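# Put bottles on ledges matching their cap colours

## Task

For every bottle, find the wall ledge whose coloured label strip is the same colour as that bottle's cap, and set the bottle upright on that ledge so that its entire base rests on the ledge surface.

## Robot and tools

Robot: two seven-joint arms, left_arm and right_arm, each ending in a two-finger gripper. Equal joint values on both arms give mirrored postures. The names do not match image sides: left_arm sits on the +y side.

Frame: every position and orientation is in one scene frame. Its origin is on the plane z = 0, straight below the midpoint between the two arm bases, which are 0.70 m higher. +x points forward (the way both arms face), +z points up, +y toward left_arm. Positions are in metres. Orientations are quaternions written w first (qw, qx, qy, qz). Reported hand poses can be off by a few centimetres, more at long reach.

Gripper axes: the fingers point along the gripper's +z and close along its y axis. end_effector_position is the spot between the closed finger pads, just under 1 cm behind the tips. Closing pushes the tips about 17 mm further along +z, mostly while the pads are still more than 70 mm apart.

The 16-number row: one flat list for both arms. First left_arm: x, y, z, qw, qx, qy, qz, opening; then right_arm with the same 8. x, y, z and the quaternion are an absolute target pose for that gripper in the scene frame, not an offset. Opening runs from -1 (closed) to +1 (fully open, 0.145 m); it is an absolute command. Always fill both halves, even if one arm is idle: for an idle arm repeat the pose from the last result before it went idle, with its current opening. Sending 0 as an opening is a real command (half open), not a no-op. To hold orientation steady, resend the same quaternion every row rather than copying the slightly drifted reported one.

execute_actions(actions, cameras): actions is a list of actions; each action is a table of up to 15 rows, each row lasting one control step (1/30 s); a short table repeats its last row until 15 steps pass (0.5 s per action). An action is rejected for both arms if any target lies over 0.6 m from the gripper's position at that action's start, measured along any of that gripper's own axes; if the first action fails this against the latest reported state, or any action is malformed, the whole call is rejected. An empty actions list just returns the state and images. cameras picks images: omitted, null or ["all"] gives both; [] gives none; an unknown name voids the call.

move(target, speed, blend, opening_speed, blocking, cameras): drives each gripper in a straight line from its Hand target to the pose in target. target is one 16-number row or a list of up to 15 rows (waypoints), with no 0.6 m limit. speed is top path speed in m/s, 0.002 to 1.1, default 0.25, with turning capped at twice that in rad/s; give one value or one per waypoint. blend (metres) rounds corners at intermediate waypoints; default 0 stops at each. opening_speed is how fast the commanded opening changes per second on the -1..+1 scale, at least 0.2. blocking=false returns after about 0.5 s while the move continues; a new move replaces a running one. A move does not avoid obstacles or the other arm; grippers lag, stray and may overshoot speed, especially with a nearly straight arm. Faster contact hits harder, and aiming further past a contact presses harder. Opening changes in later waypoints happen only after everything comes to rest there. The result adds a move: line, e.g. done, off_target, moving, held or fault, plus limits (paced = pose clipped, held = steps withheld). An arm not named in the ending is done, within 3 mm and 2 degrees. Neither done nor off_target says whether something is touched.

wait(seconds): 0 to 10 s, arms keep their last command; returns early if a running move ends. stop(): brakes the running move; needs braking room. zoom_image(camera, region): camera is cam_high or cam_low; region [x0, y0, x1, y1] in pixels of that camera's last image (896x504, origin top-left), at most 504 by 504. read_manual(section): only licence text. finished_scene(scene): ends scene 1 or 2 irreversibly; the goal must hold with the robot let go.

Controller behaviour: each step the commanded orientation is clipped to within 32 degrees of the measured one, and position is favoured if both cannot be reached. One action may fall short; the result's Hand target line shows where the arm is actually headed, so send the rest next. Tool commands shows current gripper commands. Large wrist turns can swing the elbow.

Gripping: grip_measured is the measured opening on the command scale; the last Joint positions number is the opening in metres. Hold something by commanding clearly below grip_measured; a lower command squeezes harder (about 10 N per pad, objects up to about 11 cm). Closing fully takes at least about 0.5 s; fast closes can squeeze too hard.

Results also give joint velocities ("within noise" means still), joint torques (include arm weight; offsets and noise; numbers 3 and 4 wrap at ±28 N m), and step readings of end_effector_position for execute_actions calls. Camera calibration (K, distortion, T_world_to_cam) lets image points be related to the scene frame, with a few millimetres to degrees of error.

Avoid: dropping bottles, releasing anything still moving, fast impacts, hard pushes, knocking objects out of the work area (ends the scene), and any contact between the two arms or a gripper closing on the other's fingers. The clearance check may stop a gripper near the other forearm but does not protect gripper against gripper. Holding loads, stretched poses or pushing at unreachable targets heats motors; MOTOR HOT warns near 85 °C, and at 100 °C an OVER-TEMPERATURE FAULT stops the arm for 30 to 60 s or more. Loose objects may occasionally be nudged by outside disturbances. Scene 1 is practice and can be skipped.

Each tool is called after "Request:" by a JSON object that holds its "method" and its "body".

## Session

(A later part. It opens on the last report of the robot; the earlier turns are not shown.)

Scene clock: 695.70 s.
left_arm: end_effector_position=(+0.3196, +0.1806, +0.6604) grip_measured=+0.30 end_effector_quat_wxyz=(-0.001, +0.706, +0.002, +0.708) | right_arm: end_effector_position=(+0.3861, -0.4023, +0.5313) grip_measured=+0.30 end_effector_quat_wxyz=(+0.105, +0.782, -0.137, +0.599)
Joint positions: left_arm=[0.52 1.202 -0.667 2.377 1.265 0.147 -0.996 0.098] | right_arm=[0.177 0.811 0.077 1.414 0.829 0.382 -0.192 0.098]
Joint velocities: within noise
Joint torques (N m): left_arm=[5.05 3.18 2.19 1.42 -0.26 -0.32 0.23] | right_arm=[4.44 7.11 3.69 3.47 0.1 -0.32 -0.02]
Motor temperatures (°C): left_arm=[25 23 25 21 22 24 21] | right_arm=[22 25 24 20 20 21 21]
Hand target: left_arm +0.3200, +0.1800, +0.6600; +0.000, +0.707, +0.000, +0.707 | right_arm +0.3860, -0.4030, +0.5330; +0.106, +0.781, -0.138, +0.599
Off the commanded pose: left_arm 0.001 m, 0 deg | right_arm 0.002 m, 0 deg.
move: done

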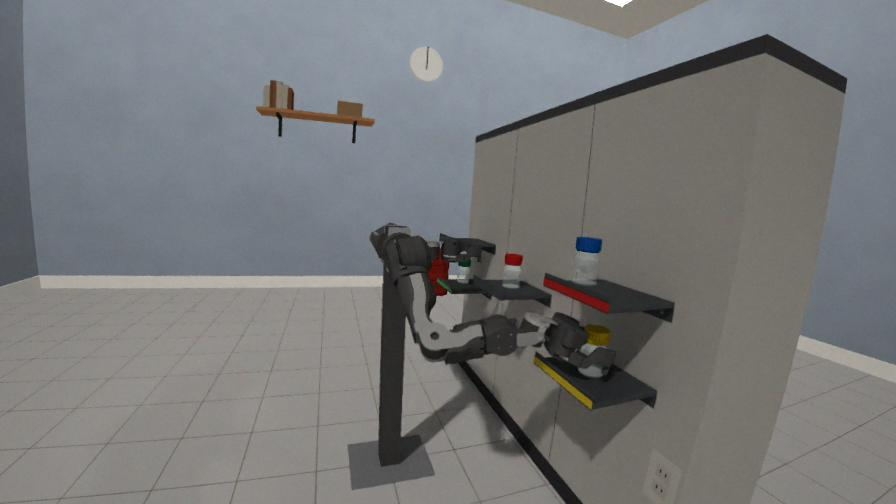

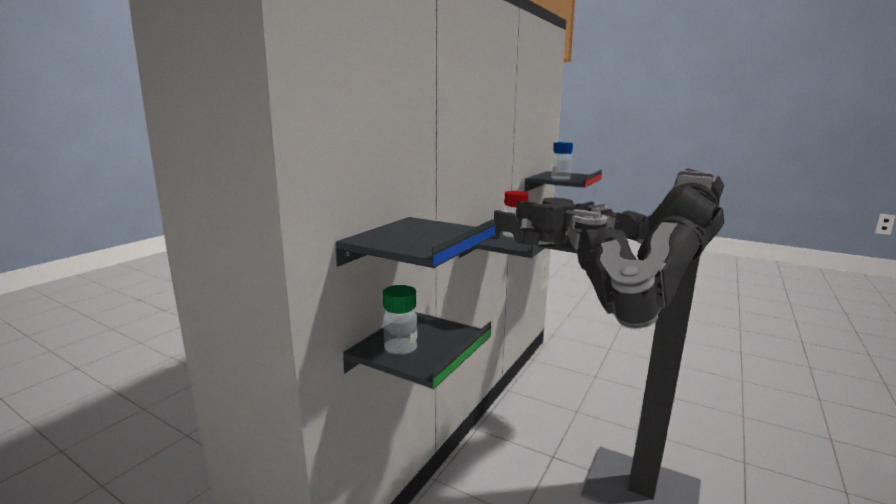

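Request:
{"method": "move", "body": {"target": [[0.32,0.20,0.66,0,0.7071,0,0.7071,0.3,0.31,-0.375,0.555,0.1057,0.7812,-0.1377,0.5994,0.3],[0.32,0.20,0.66,0,0.7071,0,0.7071,0.3,0.32,-0.20,0.57,0,0.7933,0,0.6087,0.3],[0.32,0.22,0.66,0,0.7071,0,0.7071,0.3,0.31,-0.17,0.64,0,0.7933,0,0.6087,0.3],[0.32,0.22,0.66,0,0.7071,0,0.7071,0.3,0.30,-0.007,0.645,0,0.7933,0,0.6087,0.3]], "speed": 0.2, "blend": [0.02,0.02,0.02,0]}}

Request:
{"method": "zoom_image", "body": {"camera": "cam_high", "region": [440, 210, 680, 410]}}

Request:
{"method": "zoom_image", "body": {"camera": "cam_low", "region": [400, 120, 640, 270]}}

Scene clock: 726.20 s.
left_arm: end_effector_position=(+0.3200, +0.2200, +0.6616) grip_measured=+0.30 end_effector_quat_wxyz=(-0.001, +0.705, +0.001, +0.709) | right_arm: end_effector_position=(+0.3001, -0.0069, +0.6455) grip_measured=+0.30 end_effector_quat_wxyz=(-0.036, +0.761, +0.000, +0.647)
Joint positions: left_arm=[0.434 1.503 -0.635 2.322 1.384 -0.107 -0.799 0.098] | right_arm=[0.581 0.035 -0.941 2.202 0.986 0.785 -1.565 0.098]
Joint velocities: within noise
Joint torques (N m): left_arm=[3.36 4.87 2.11 0.83 -0.19 -0.56 0.24] | right_arm=[3.65 -2.47 1.37 2.04 -0.41 0.09 -0.06]
Motor temperatures (°C): left_arm=[25 23 25 21 22 24 21] | right_arm=[22 25 24 20 20 21 21]
Hand target: left_arm +0.3200, +0.2201, +0.6599; +0.000, +0.707, +0.000, +0.707 | right_arm +0.3002, -0.0071, +0.6447; -0.034, +0.762, +0.000, +0.646
Off the commanded pose: left_arm 0.002 m, 0 deg | right_arm 0.000 m, 7 deg.
joint sent to its limit (right arm) — joint 6 (wrist pitch), upper limit; joint 7 (wrist yaw), lower limit. The joint targets are off in orientation, not in position.
move: off_target (right_arm)

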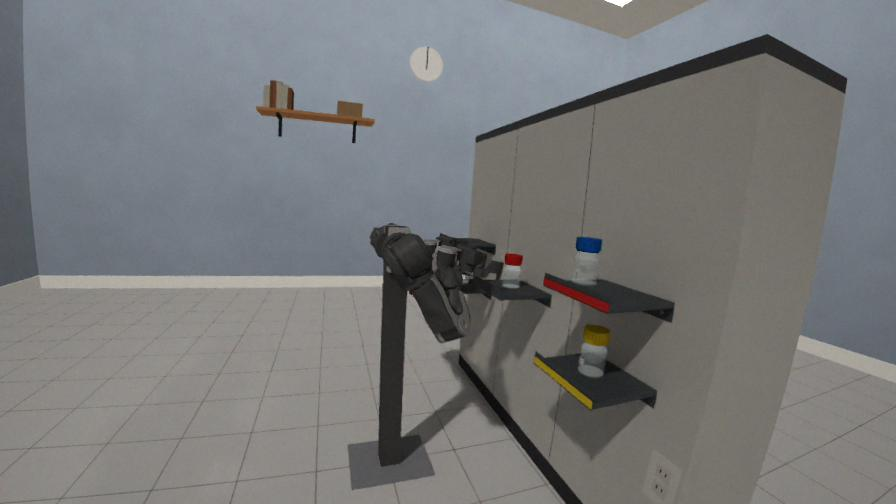

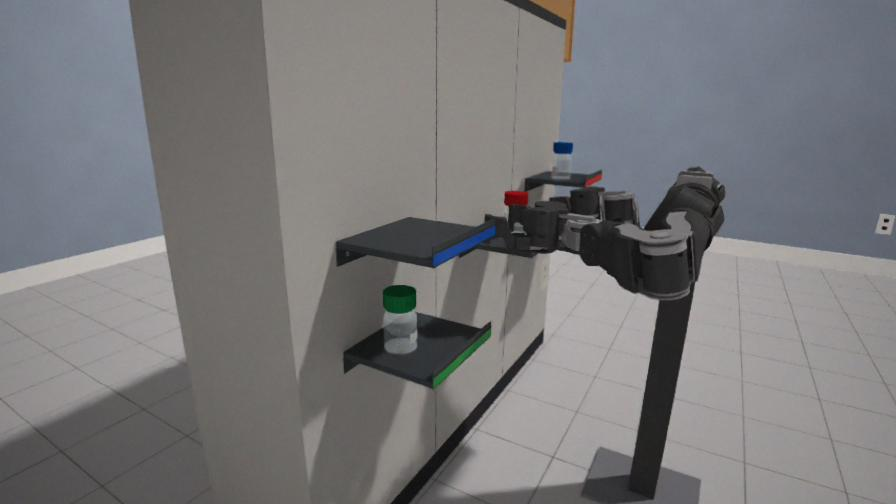

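Scaled by 2.100 from the camera's 896x504 image, which has a finer 1280x720 frame.

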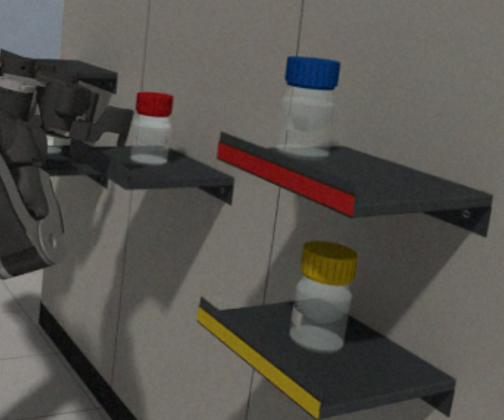

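Scaled by 2.100 from the camera's 896x504 image, which has a finer 1280x720 frame.

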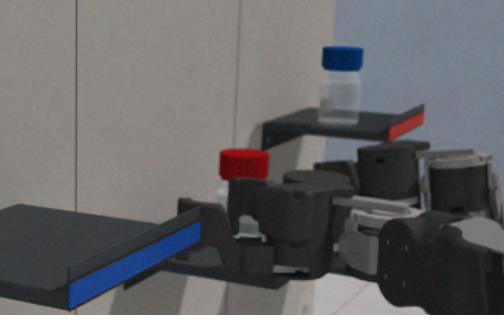

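Request:
{"method": "move", "body": {"target": [[0.32,0.22,0.66,0,0.7071,0,0.7071,0.3,0.387,-0.007,0.633,0,0.7933,0,0.6087,0.3],[0.32,0.22,0.66,0,0.7071,0,0.7071,0.3,0.387,-0.007,0.633,0,0.7933,0,0.6087,-0.8],[0.32,0.22,0.66,0,0.7071,0,0.7071,0.3,0.375,-0.03,0.70,0,0.7933,0,0.6087,-0.8],[0.32,0.22,0.66,0,0.7071,0,0.7071,0.3,0.37,-0.18,0.84,0,0.7933,0,0.6087,-0.8]], "speed": [0.15,0.1,0.2,0.25], "opening_speed": 1.5}}

Request:
{"method": "zoom_image", "body": {"camera": "cam_high", "region": [440, 160, 680, 360]}}

Scene clock: 750.10 s.
left_arm: end_effector_position=(+0.3200, +0.2200, +0.6616) grip_measured=+0.30 end_effector_quat_wxyz=(-0.001, +0.705, +0.001, +0.709) | right_arm: end_effector_position=(+0.3705, -0.1810, +0.8392) grip_measured=-0.29 end_effector_quat_wxyz=(+0.006, +0.660, +0.022, +0.751)
Joint positions: left_arm=[0.434 1.503 -0.635 2.322 1.384 -0.107 -0.799 0.098] | right_arm=[1.323 0.839 -0.564 1.957 1.559 0.785 -0.948 0.054]
Joint velocities: within noise
Joint torques (N m): left_arm=[3.39 4.87 2.11 0.83 -0.19 -0.56 0.24] | right_arm=[6.37 1.04 2.15 0.08 -0.24 -0.21 0.12]
Motor temperatures (°C): left_arm=[24 24 25 21 22 24 21] | right_arm=[23 24 24 20 20 21 21]
Hand target: left_arm +0.3200, +0.2201, +0.6599; +0.000, +0.707, +0.000, +0.707 | right_arm +0.3702, -0.1800, +0.8399; +0.005, +0.659, +0.025, +0.751
Off the commanded pose: left_arm 0.002 m, 0 deg | right_arm 0.001 m, 23 deg.
joint sent to its limit (right arm) — joint 5 (forearm roll), upper limit; joint 6 (wrist pitch), upper limit. The joint targets are off in orientation, not in position.
move: off_target (right_arm)

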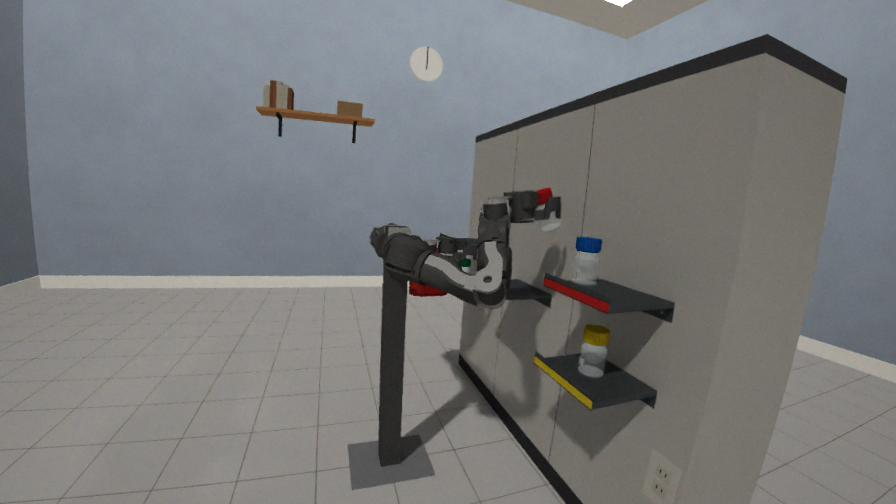

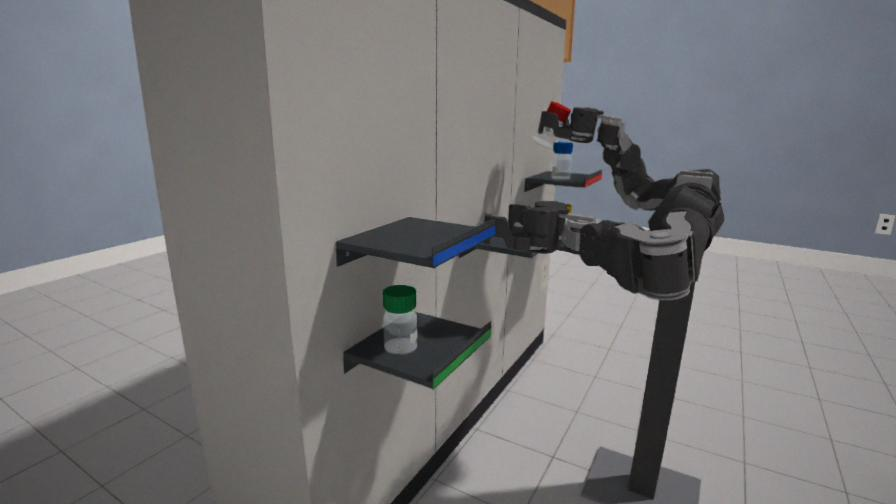

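Scaled by 2.100 from the camera's 896x504 image, which has a finer 1280x720 frame.

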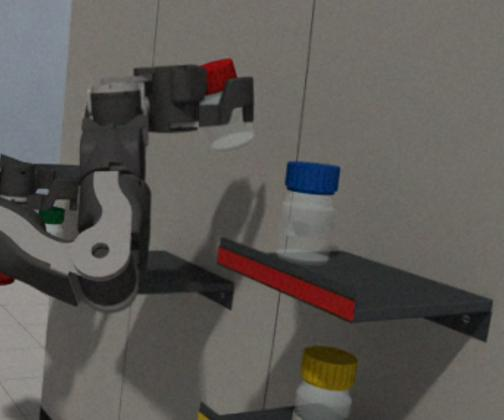

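Request:
{"method": "move", "body": {"target": [[0.32,0.22,0.66,0,0.7071,0,0.7071,0.3,0.375,-0.32,0.86,0,0.7071,0,0.7071,-0.8],[0.32,0.22,0.66,0,0.7071,0,0.7071,0.3,0.385,-0.45,0.85,0,0.7071,0,0.7071,-0.8],[0.32,0.22,0.66,0,0.7071,0,0.7071,0.3,0.385,-0.453,0.76,0,0.7933,0,0.6087,-0.8]], "speed": [0.25,0.25,0.15]}}

Request:
{"method": "zoom_image", "body": {"camera": "cam_high", "region": [440, 160, 680, 360]}}

Request:
{"method": "zoom_image", "body": {"camera": "cam_low", "region": [480, 100, 640, 220]}}

Scene clock: 759.13 s.
left_arm: end_effector_position=(+0.3200, +0.2200, +0.6616) grip_measured=+0.30 end_effector_quat_wxyz=(-0.001, +0.705, +0.001, +0.709) | right_arm: end_effector_position=(+0.3848, -0.4547, +0.7582) grip_measured=-0.29 end_effector_quat_wxyz=(+0.003, +0.796, -0.003, +0.606)
Joint positions: left_arm=[0.434 1.503 -0.635 2.322 1.384 -0.107 -0.799 0.098] | right_arm=[1.7 1.311 -1.119 0.918 1.065 0.705 0.549 0.054]
Joint velocities: within noise
Joint torques (N m): left_arm=[3.36 4.87 2.13 0.83 -0.19 -0.56 0.24] | right_arm=[4.81 -1.25 3.54 1.84 0.43 -0.45 0.21]
Motor temperatures (°C): left_arm=[24 24 25 21 22 24 21] | right_arm=[23 24 24 20 20 21 21]
Hand target: left_arm +0.3200, +0.2201, +0.6600; +0.000, +0.707, +0.000, +0.707 | right_arm +0.3850, -0.4530, +0.7600; +0.000, +0.793, +0.000, +0.609
Off the commanded pose: left_arm 0.002 m, 0 deg | right_arm 0.002 m, 1 deg.
move: done

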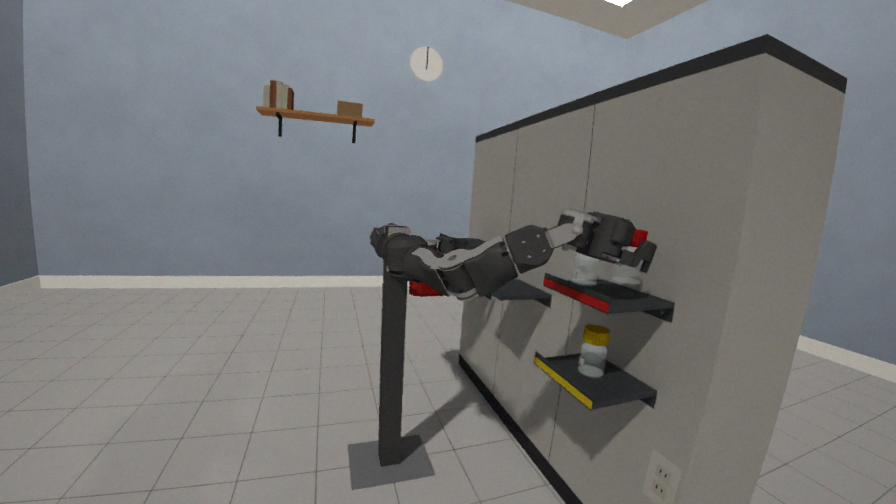

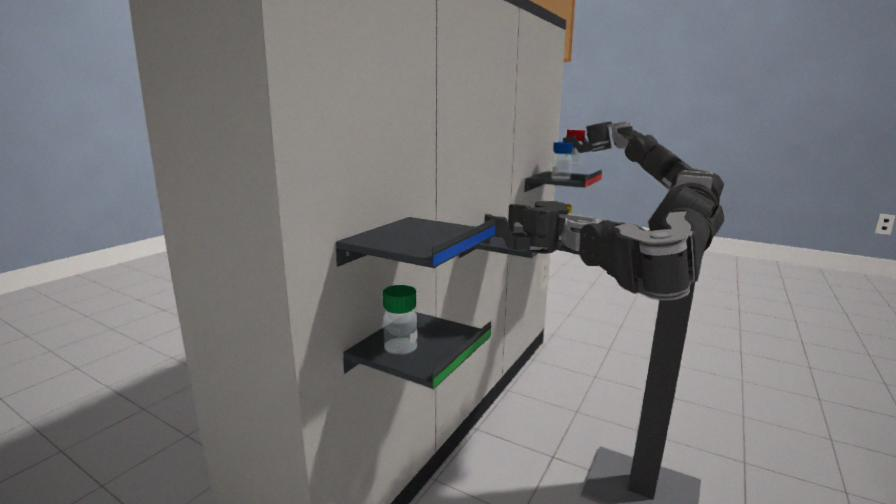

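Scaled by 2.100 from the camera's 896x504 image, which has a finer 1280x720 frame.

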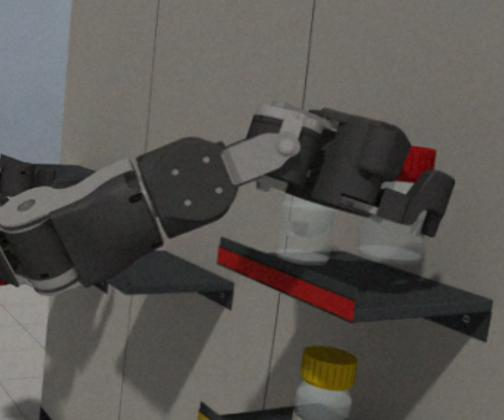

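Scaled by 3.150 from the camera's 896x504 image, which has a finer 1280x720 frame.

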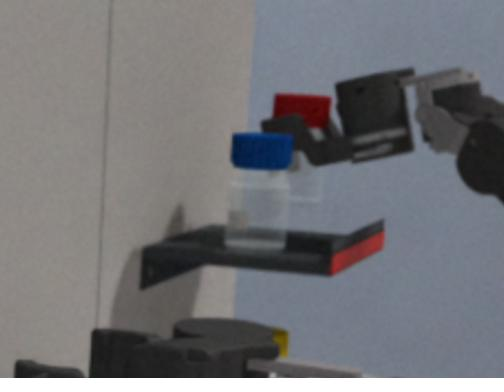

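Request:
{"method": "move", "body": {"target": [[0.32,0.22,0.66,0,0.7071,0,0.7071,0.3,0.385,-0.453,0.737,0,0.7933,0,0.6087,-0.8],[0.32,0.22,0.66,0,0.7071,0,0.7071,0.3,0.385,-0.453,0.726,0,0.7933,0,0.6087,-0.8]], "speed": [0.12,0.04]}}

Request:
{"method": "zoom_image", "body": {"camera": "cam_high", "region": [440, 160, 680, 360]}}

Request:
{"method": "zoom_image", "body": {"camera": "cam_low", "region": [480, 100, 640, 220]}}

Scene clock: 767.67 s.
left_arm: end_effector_position=(+0.3200, +0.2200, +0.6616) grip_measured=+0.30 end_effector_quat_wxyz=(-0.001, +0.705, +0.001, +0.709) | right_arm: end_effector_position=(+0.3848, -0.4525, +0.7265) grip_measured=-0.29 end_effector_quat_wxyz=(-0.002, +0.793, +0.001, +0.609)
Joint positions: left_arm=[0.434 1.503 -0.635 2.322 1.384 -0.107 -0.799 0.098] | right_arm=[1.534 1.377 -1.111 0.996 1.195 0.584 0.488 0.054]
Joint velocities: within noise
Joint torques (N m): left_arm=[3.39 4.87 2.11 0.84 -0.19 -0.56 0.23] | right_arm=[3.76 0.46 3.45 1.33 0.43 -0.44 -0.17]
Motor temperatures (°C): left_arm=[24 24 25 21 22 24 21] | right_arm=[23 24 24 20 20 21 21]
Hand target: left_arm +0.3200, +0.2201, +0.6600; +0.000, +0.707, +0.000, +0.707 | right_arm +0.3850, -0.4530, +0.7259; +0.000, +0.793, +0.000, +0.609
Off the commanded pose: left_arm 0.002 m, 0 deg | right_arm 0.001 m, 0 deg.
move: done

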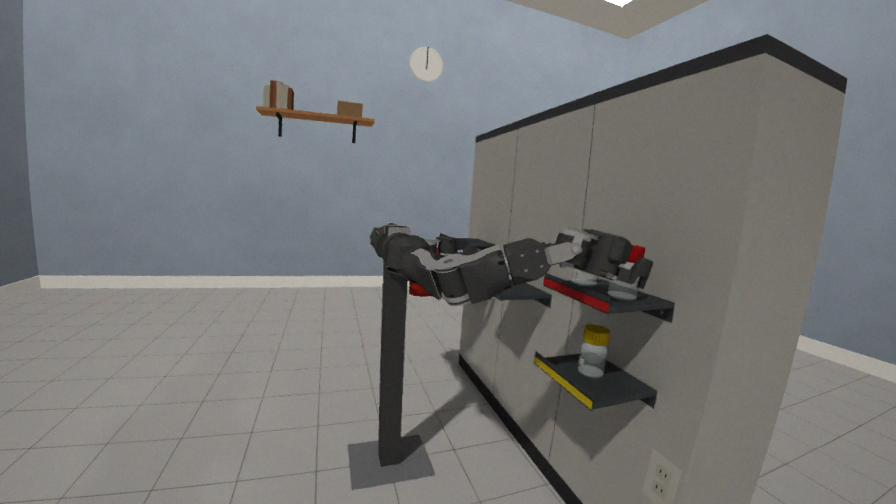

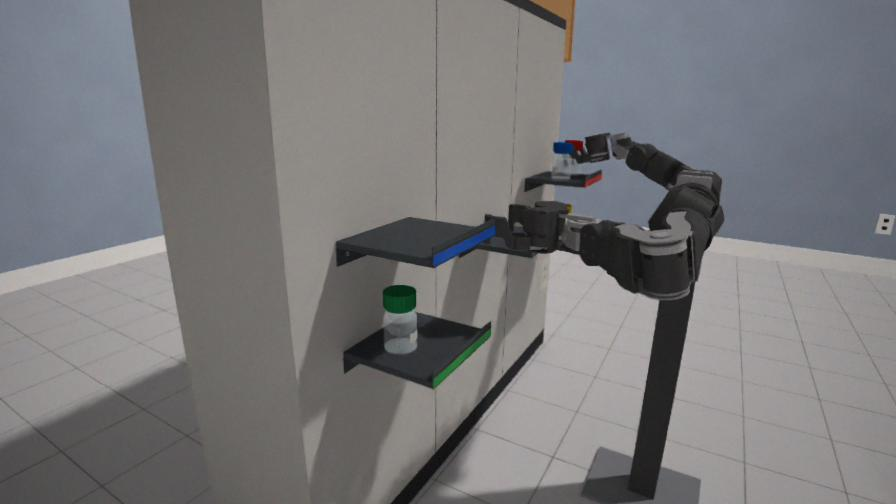

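Scaled by 2.100 from the camera's 896x504 image, which has a finer 1280x720 frame.

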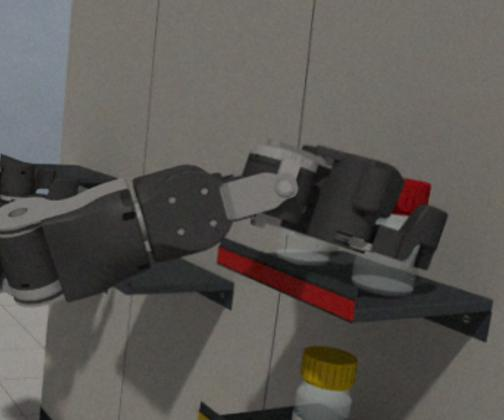

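Scaled by 3.150 from the camera's 896x504 image, which has a finer 1280x720 frame.

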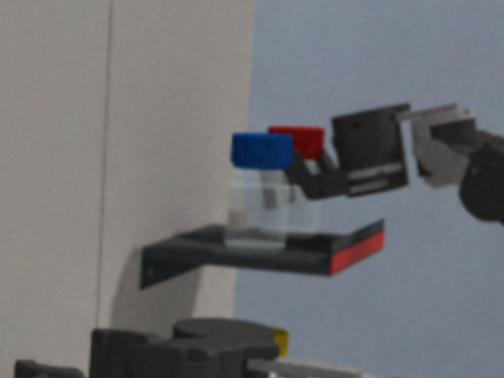

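Request:
{"method": "move", "body": {"target": [[0.32,0.22,0.66,0,0.7071,0,0.7071,0.3,0.385,-0.453,0.714,0,0.7933,0,0.6087,-0.8]], "speed": [0.03]}}

Request:
{"method": "zoom_image", "body": {"camera": "cam_high", "region": [440, 160, 680, 360]}}

Scene clock: 775.73 s.
left_arm: end_effector_position=(+0.3200, +0.2199, +0.6616) grip_measured=+0.30 end_effector_quat_wxyz=(-0.001, +0.705, +0.001, +0.709) | right_arm: end_effector_position=(+0.3846, -0.4521, +0.7254) grip_measured=-0.29 end_effector_quat_wxyz=(-0.003, +0.780, +0.003, +0.626)
Joint positions: left_arm=[0.434 1.503 -0.635 2.322 1.384 -0.107 -0.798 0.098] | right_arm=[1.493 1.397 -1.111 1.018 1.248 0.513 0.468 0.054]
Joint velocities: within noise
Joint torques (N m): left_arm=[3.39 4.87 2.11 0.84 -0.19 -0.56 0.24] | right_arm=[2.12 0.22 1.07 0.98 0.12 0.26 -0.21]
Motor temperatures (°C): left_arm=[24 24 25 21 22 24 21] | right_arm=[23 24 24 20 20 21 21]
Hand target: left_arm +0.3200, +0.2200, +0.6600; +0.000, +0.707, +0.000, +0.707 | right_arm +0.3848, -0.4531, +0.7140; +0.000, +0.793, +0.000, +0.609
Off the commanded pose: left_arm 0.002 m, 0 deg | right_arm 0.011 m, 3 deg.
move: off_target (right_arm)

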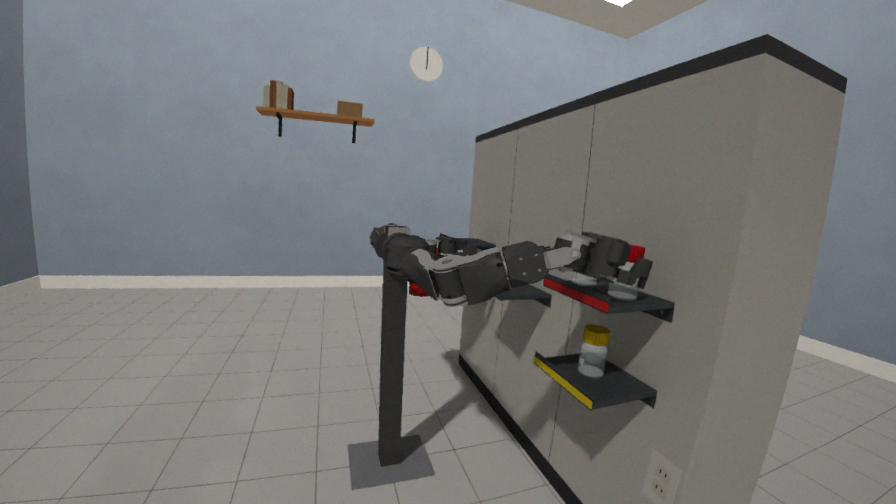

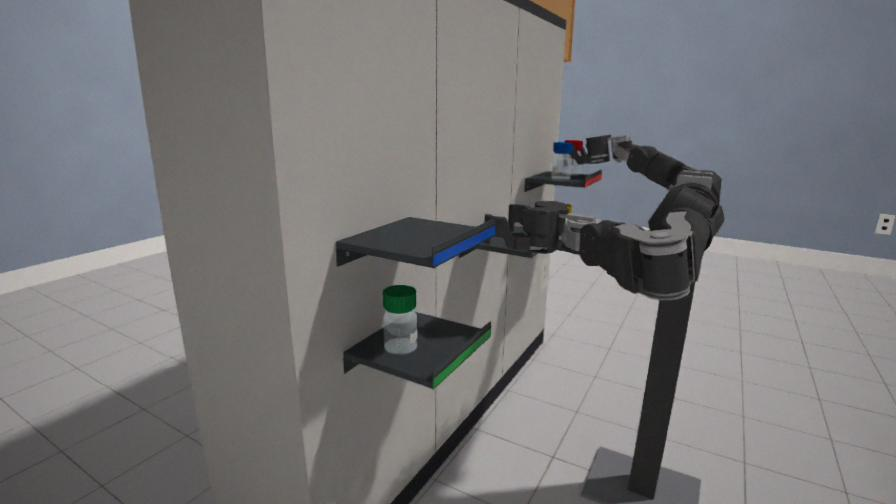

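Scaled by 2.100 from the camera's 896x504 image, which has a finer 1280x720 frame.

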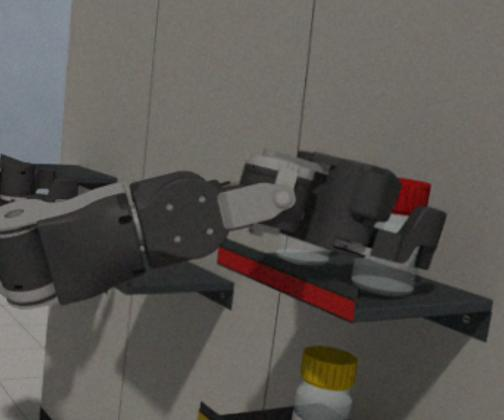

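Request:
{"method": "move", "body": {"target": [[0.32,0.22,0.66,0,0.7071,0,0.7071,0.3,0.385,-0.453,0.726,0,0.7933,0,0.6087,-0.8],[0.32,0.22,0.66,0,0.7071,0,0.7071,0.3,0.385,-0.453,0.726,0,0.7933,0,0.6087,0.1],[0.32,0.22,0.66,0,0.7071,0,0.7071,0.3,0.30,-0.43,0.755,0,0.7933,0,0.6087,0.1]], "speed": [0.06,0.1,0.15], "opening_speed": 0.8}}

Request:
{"method": "zoom_image", "body": {"camera": "cam_high", "region": [440, 160, 680, 360]}}

Request:
{"method": "zoom_image", "body": {"camera": "cam_low", "region": [480, 100, 640, 220]}}

Scene clock: 793.27 s.
left_arm: end_effector_position=(+0.3200, +0.2199, +0.6616) grip_measured=+0.30 end_effector_quat_wxyz=(-0.001, +0.705, +0.001, +0.709) | right_arm: end_effector_position=(+0.3002, -0.4294, +0.7551) grip_measured=+0.10 end_effector_quat_wxyz=(-0.001, +0.793, +0.002, +0.610)
Joint positions: left_arm=[0.434 1.503 -0.635 2.322 1.384 -0.107 -0.798 0.098] | right_arm=[1.591 1.747 -1.098 1.445 1.388 0.731 0.388 0.083]
Joint velocities: within noise
Joint torques (N m): left_arm=[3.36 4.87 2.11 0.83 -0.18 -0.56 0.24] | right_arm=[1.96 -0.28 4.12 0.57 0.34 -0.3 -0.14]
Motor temperatures (°C): left_arm=[24 24 25 21 22 24 21] | right_arm=[22 24 24 20 20 20 21]
Hand target: left_arm +0.3200, +0.2200, +0.6600; +0.000, +0.707, +0.000, +0.707 | right_arm +0.3000, -0.4300, +0.7550; +0.000, +0.793, +0.000, +0.609
Off the commanded pose: left_arm 0.002 m, 0 deg | right_arm 0.001 m, 0 deg.
move: done

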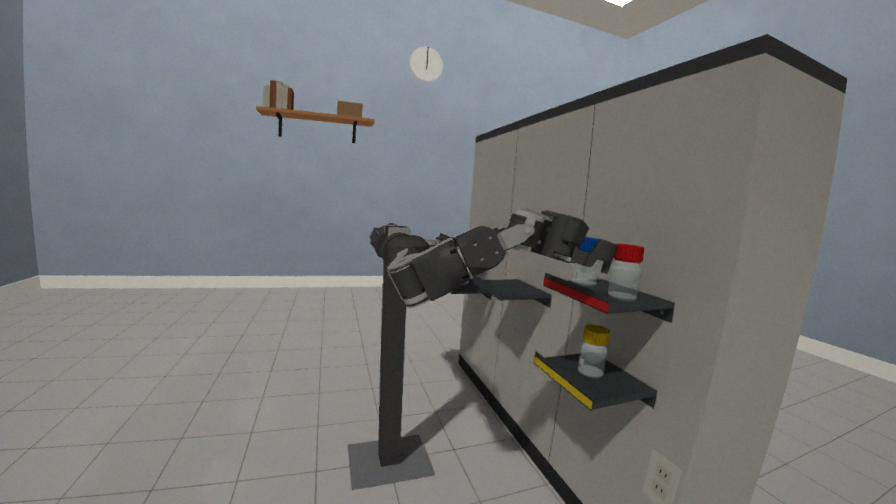

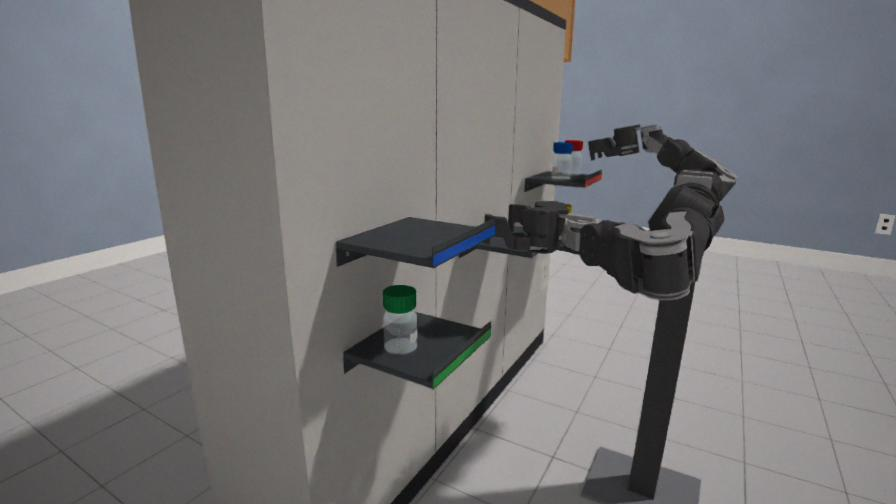

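Scaled by 2.100 from the camera's 896x504 image, which has a finer 1280x720 frame.

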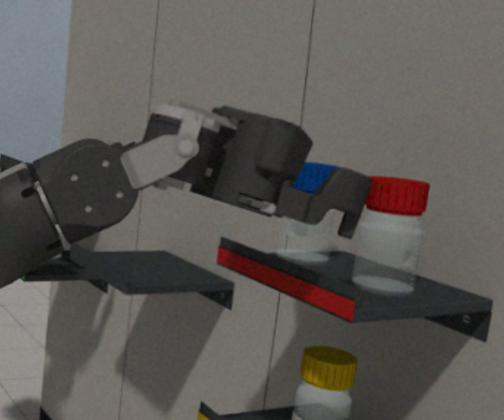

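Scaled by 3.150 from the camera's 896x504 image, which has a finer 1280x720 frame.

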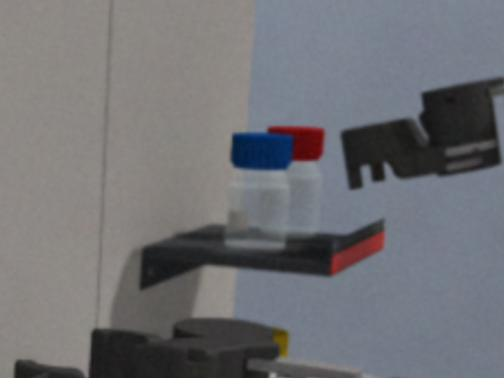

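Request:
{"method": "move", "body": {"target": [[0.32,0.22,0.66,0,0.7071,0,0.7071,0.3,0.305,-0.347,0.755,0,0.7933,0,0.6087,0.1],[0.32,0.22,0.66,0,0.7071,0,0.7071,0.3,0.388,-0.347,0.731,0,0.7933,0,0.6087,0.1],[0.32,0.22,0.66,0,0.7071,0,0.7071,0.3,0.388,-0.347,0.731,0,0.7933,0,0.6087,-0.8],[0.32,0.22,0.66,0,0.7071,0,0.7071,0.3,0.38,-0.335,0.77,0,0.7933,0,0.6087,-0.8]], "speed": [0.2,0.15,0.1,0.15], "opening_speed": 1.5}}

Request:
{"method": "zoom_image", "body": {"camera": "cam_high", "region": [440, 160, 680, 360]}}

Request:
{"method": "zoom_image", "body": {"camera": "cam_low", "region": [480, 100, 640, 220]}}

Scene clock: 809.53 s.
left_arm: end_effector_position=(+0.3200, +0.2199, +0.6616) grip_measured=+0.30 end_effector_quat_wxyz=(-0.001, +0.705, +0.001, +0.709) | right_arm: end_effector_position=(+0.3804, -0.3354, +0.7698) grip_measured=-0.33 end_effector_quat_wxyz=(+0.004, +0.781, +0.014, +0.625)
Joint positions: left_arm=[0.434 1.503 -0.635 2.322 1.384 -0.107 -0.798 0.098] | right_arm=[1.424 1.379 -0.864 1.575 1.559 0.785 -0.175 0.051]
Joint velocities: within noise
Joint torques (N m): left_arm=[3.36 4.87 2.11 0.83 -0.19 -0.56 0.23] | right_arm=[5.08 1.36 3.19 0.39 0.07 -0.4 0.14]
Motor temperatures (°C): left_arm=[24 24 25 21 22 24 21] | right_arm=[22 24 24 19 20 20 21]
Hand target: left_arm +0.3200, +0.2200, +0.6600; +0.000, +0.707, +0.000, +0.707 | right_arm +0.3801, -0.3352, +0.7698; +0.003, +0.781, +0.015, +0.624
Off the commanded pose: left_arm 0.002 m, 0 deg | right_arm 0.001 m, 3 deg.
joint sent to its limit (right arm) — joint 5 (forearm roll), upper limit; joint 6 (wrist pitch), upper limit. The joint targets are off in orientation, not in position.
move: off_target (right_arm)

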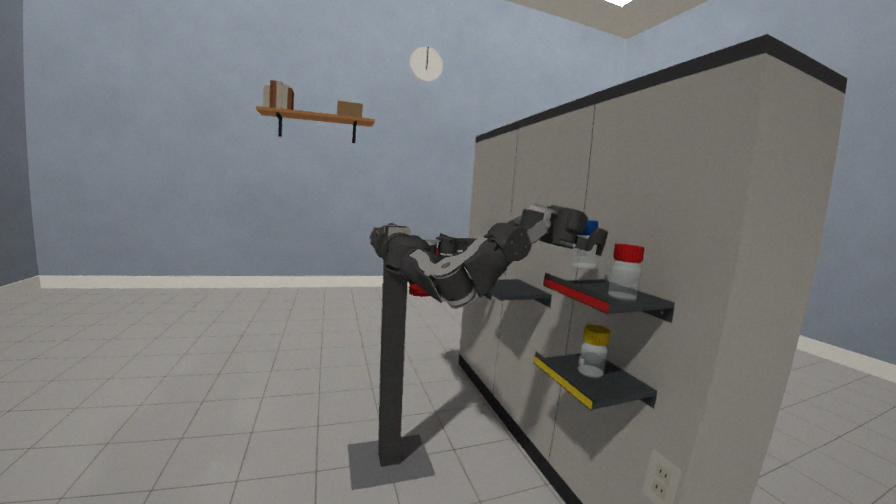

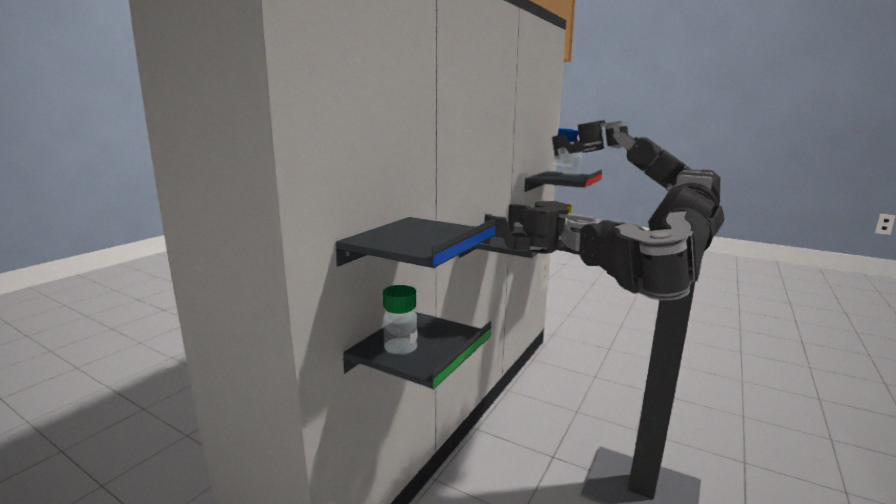

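Scaled by 2.100 from the camera's 896x504 image, which has a finer 1280x720 frame.

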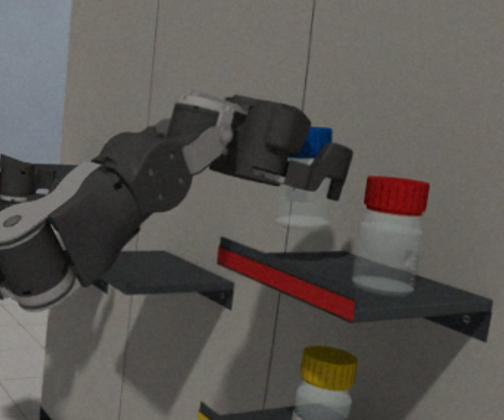

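Scaled by 3.150 from the camera's 896x504 image, which has a finer 1280x720 frame.

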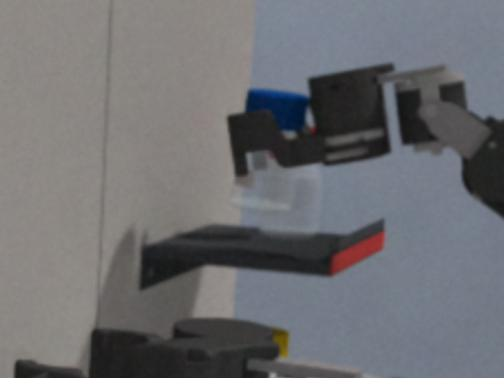

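Request:
{"method": "move", "body": {"target": [[0.31,0.26,0.66,0,0.7071,0,0.7071,0.3,0.375,-0.19,0.76,0,0.7707,0,0.6372,-0.8],[0.31,0.26,0.66,0,0.7071,0,0.7071,0.3,0.38,-0.06,0.71,0,0.7933,0,0.6087,-0.8],[0.31,0.26,0.66,0,0.7071,0,0.7071,0.3,0.388,0.0,0.69,0,0.7933,0,0.6087,-0.8],[0.31,0.26,0.66,0,0.7071,0,0.7071,0.3,0.388,0.0,0.645,0,0.7933,0,0.6087,-0.8],[0.31,0.26,0.66,0,0.7071,0,0.7071,0.3,0.388,0.0,0.63,0,0.7933,0,0.6087,-0.8]], "speed": [0.25,0.25,0.25,0.12,0.04], "blend": [0.03,0.03,0.02,0,0]}}

Request:
{"method": "zoom_image", "body": {"camera": "cam_high", "region": [440, 160, 680, 360]}}

Request:
{"method": "zoom_image", "body": {"camera": "cam_low", "region": [400, 120, 640, 270]}}

Scene clock: 824.87 s.
left_arm: end_effector_position=(+0.3076, +0.2414, +0.6622) grip_measured=+0.29 end_effector_quat_wxyz=(+0.028, +0.702, -0.032, +0.711) | right_arm: end_effector_position=(+0.3884, -0.0015, +0.6359) grip_measured=-0.33 end_effector_quat_wxyz=(+0.002, +0.787, -0.004, +0.617)
Joint positions: left_arm=[0.417 1.8 -0.763 2.287 1.498 -0.397 -0.518 0.097] | right_arm=[0.946 0.124 -0.987 1.762 1.239 0.56 -1.436 0.051]
Joint velocities: within noise
Joint torques (N m): left_arm=[3.65 6.95 1.03 -3.41 0.66 -0.71 -1.31] | right_arm=[4.65 -1.25 2.7 1.76 0.01 0.07 0.15]
Motor temperatures (°C): left_arm=[24 24 25 21 22 24 21] | right_arm=[23 24 24 19 20 20 21]
Hand target: left_arm +0.3096, +0.2597, +0.6599; +0.000, +0.707, -0.001, +0.707 | right_arm +0.3879, -0.0001, +0.6301; +0.000, +0.793, +0.000, +0.609
Off the commanded pose: left_arm 0.019 m, 5 deg | right_arm 0.006 m, 1 deg.
move: off_target (left_arm, right_arm)

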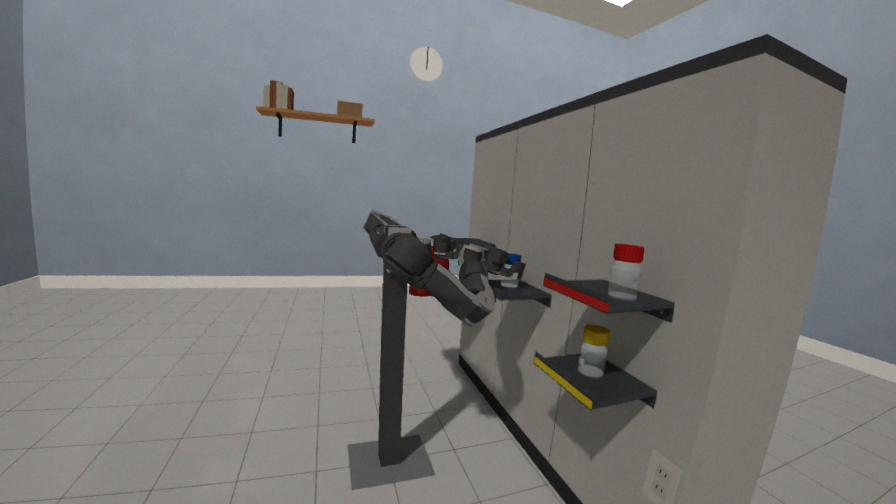

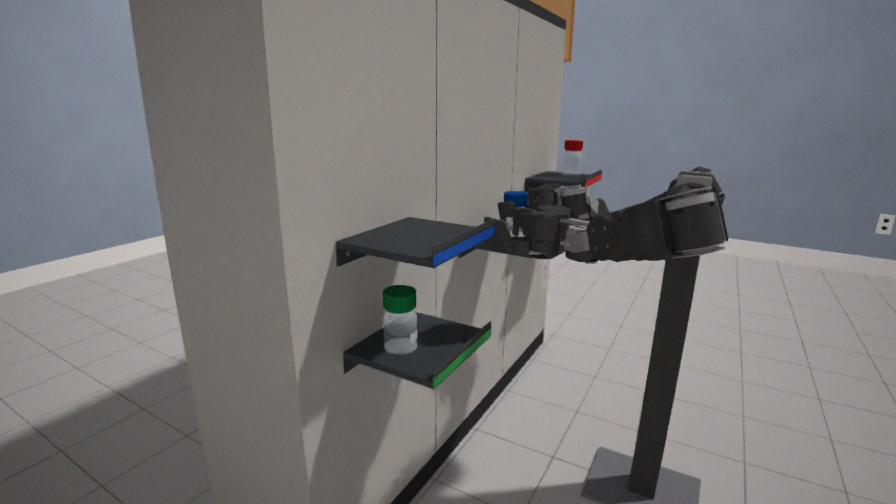

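Scaled by 2.100 from the camera's 896x504 image, which has a finer 1280x720 frame.

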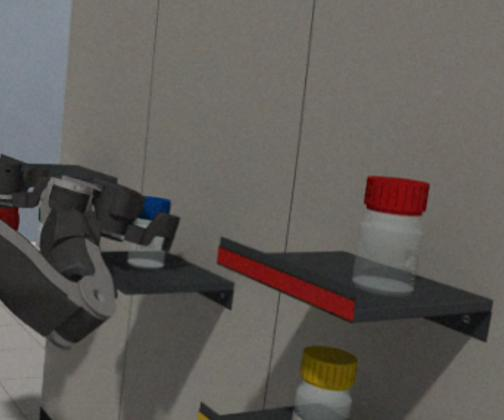

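Scaled by 2.100 from the camera's 896x504 image, which has a finer 1280x720 frame.

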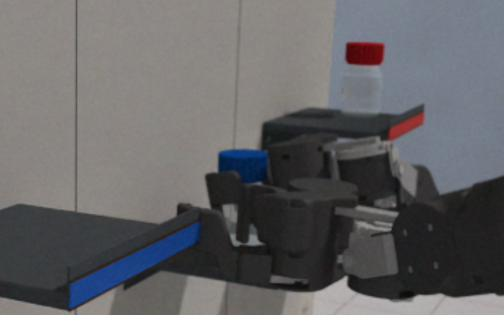

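Request:
{"method": "move", "body": {"target": [[0.30,0.215,0.66,0,0.7071,0,0.7071,0.3,0.388,0.0,0.635,0,0.7933,0,0.6087,-0.8],[0.30,0.215,0.66,0,0.7071,0,0.7071,0.3,0.388,0.0,0.635,0,0.7933,0,0.6087,0.2],[0.30,0.215,0.66,0,0.7071,0,0.7071,0.3,0.31,0.0,0.65,0,0.7933,0,0.6087,0.2],[0.30,0.215,0.66,0,0.7071,0,0.7071,0.3,0.31,-0.20,0.62,0,0.7071,0,0.7071,0.2],[0.30,0.0,0.645,0,0.7933,0,0.6087,0.3,0.31,-0.22,0.50,0,0.7071,0,0.7071,0.2]], "speed": 0.2, "opening_speed": 1.5, "blend": [0,0,0.02,0.02,0]}}

Request:
{"method": "zoom_image", "body": {"camera": "cam_high", "region": [440, 160, 680, 360]}}

Request:
{"method": "zoom_image", "body": {"camera": "cam_low", "region": [400, 120, 640, 270]}}

Scene clock: 842.50 s.
left_arm: end_effector_position=(+0.2998, -0.0006, +0.6464) grip_measured=+0.30 end_effector_quat_wxyz=(+0.037, +0.762, +0.001, +0.647) | right_arm: end_effector_position=(+0.3102, -0.2215, +0.4999) grip_measured=+0.20 end_effector_quat_wxyz=(+0.003, +0.708, -0.002, +0.706)
Joint positions: left_arm=[0.59 0.001 -0.958 2.176 0.974 0.781 -1.578 0.098] | right_arm=[-0.159 0.979 -0.534 1.897 0.729 -0.351 -0.615 0.09]
Joint velocities: within noise
Joint torques (N m): left_arm=[4.84 -2.2 1.01 2.19 -0.31 0.01 0.06] | right_arm=[2.52 4.18 2.43 3 -0.29 -0.51 0.18]
Motor temperatures (°C): left_arm=[24 25 24 21 22 24 23] | right_arm=[23 24 24 19 20 20 21]
Hand target: left_arm +0.3002, +0.0000, +0.6446; +0.033, +0.763, +0.002, +0.645 | right_arm +0.3100, -0.2200, +0.5001; +0.000, +0.707, +0.000, +0.707
Off the commanded pose: left_arm 0.002 m, 7 deg | right_arm 0.002 m, 0 deg.
joint sent to its limit (left arm) — joint 6 (wrist pitch), upper limit; joint 7 (wrist yaw), lower limit. The joint targets are off in orientation, not in position.
move: off_target (left_arm)

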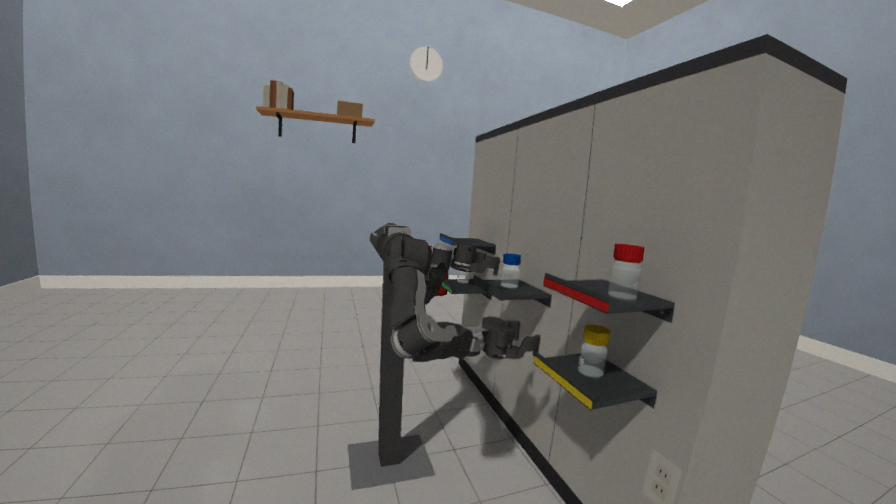

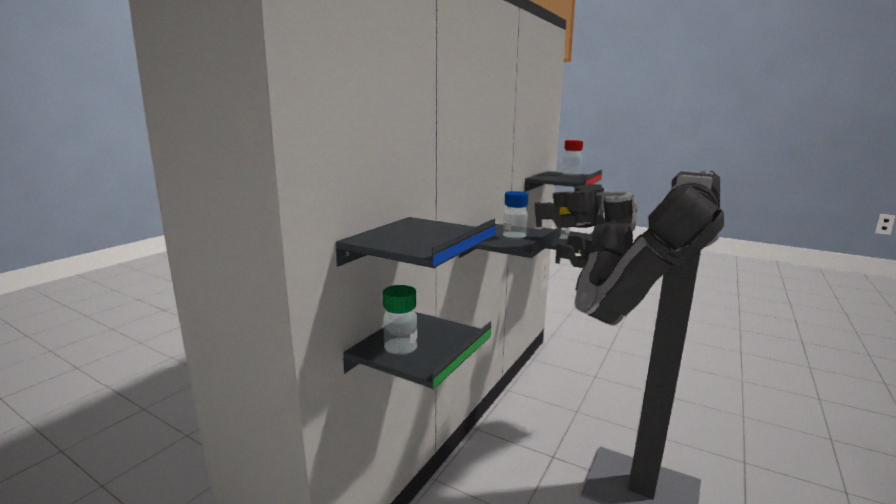

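Scaled by 2.100 from the camera's 896x504 image, which has a finer 1280x720 frame.

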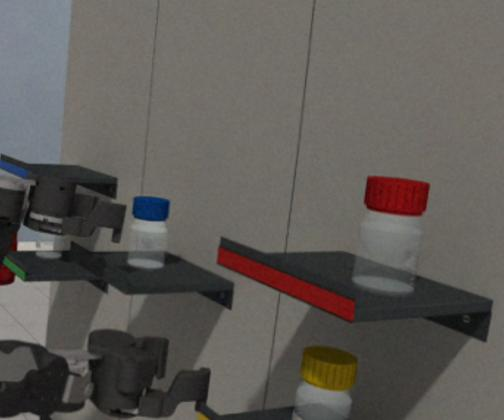

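Scaled by 2.100 from the camera's 896x504 image, which has a finer 1280x720 frame.

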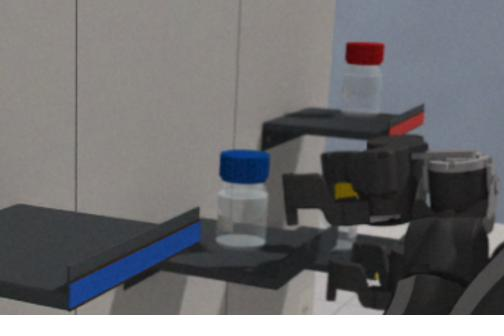

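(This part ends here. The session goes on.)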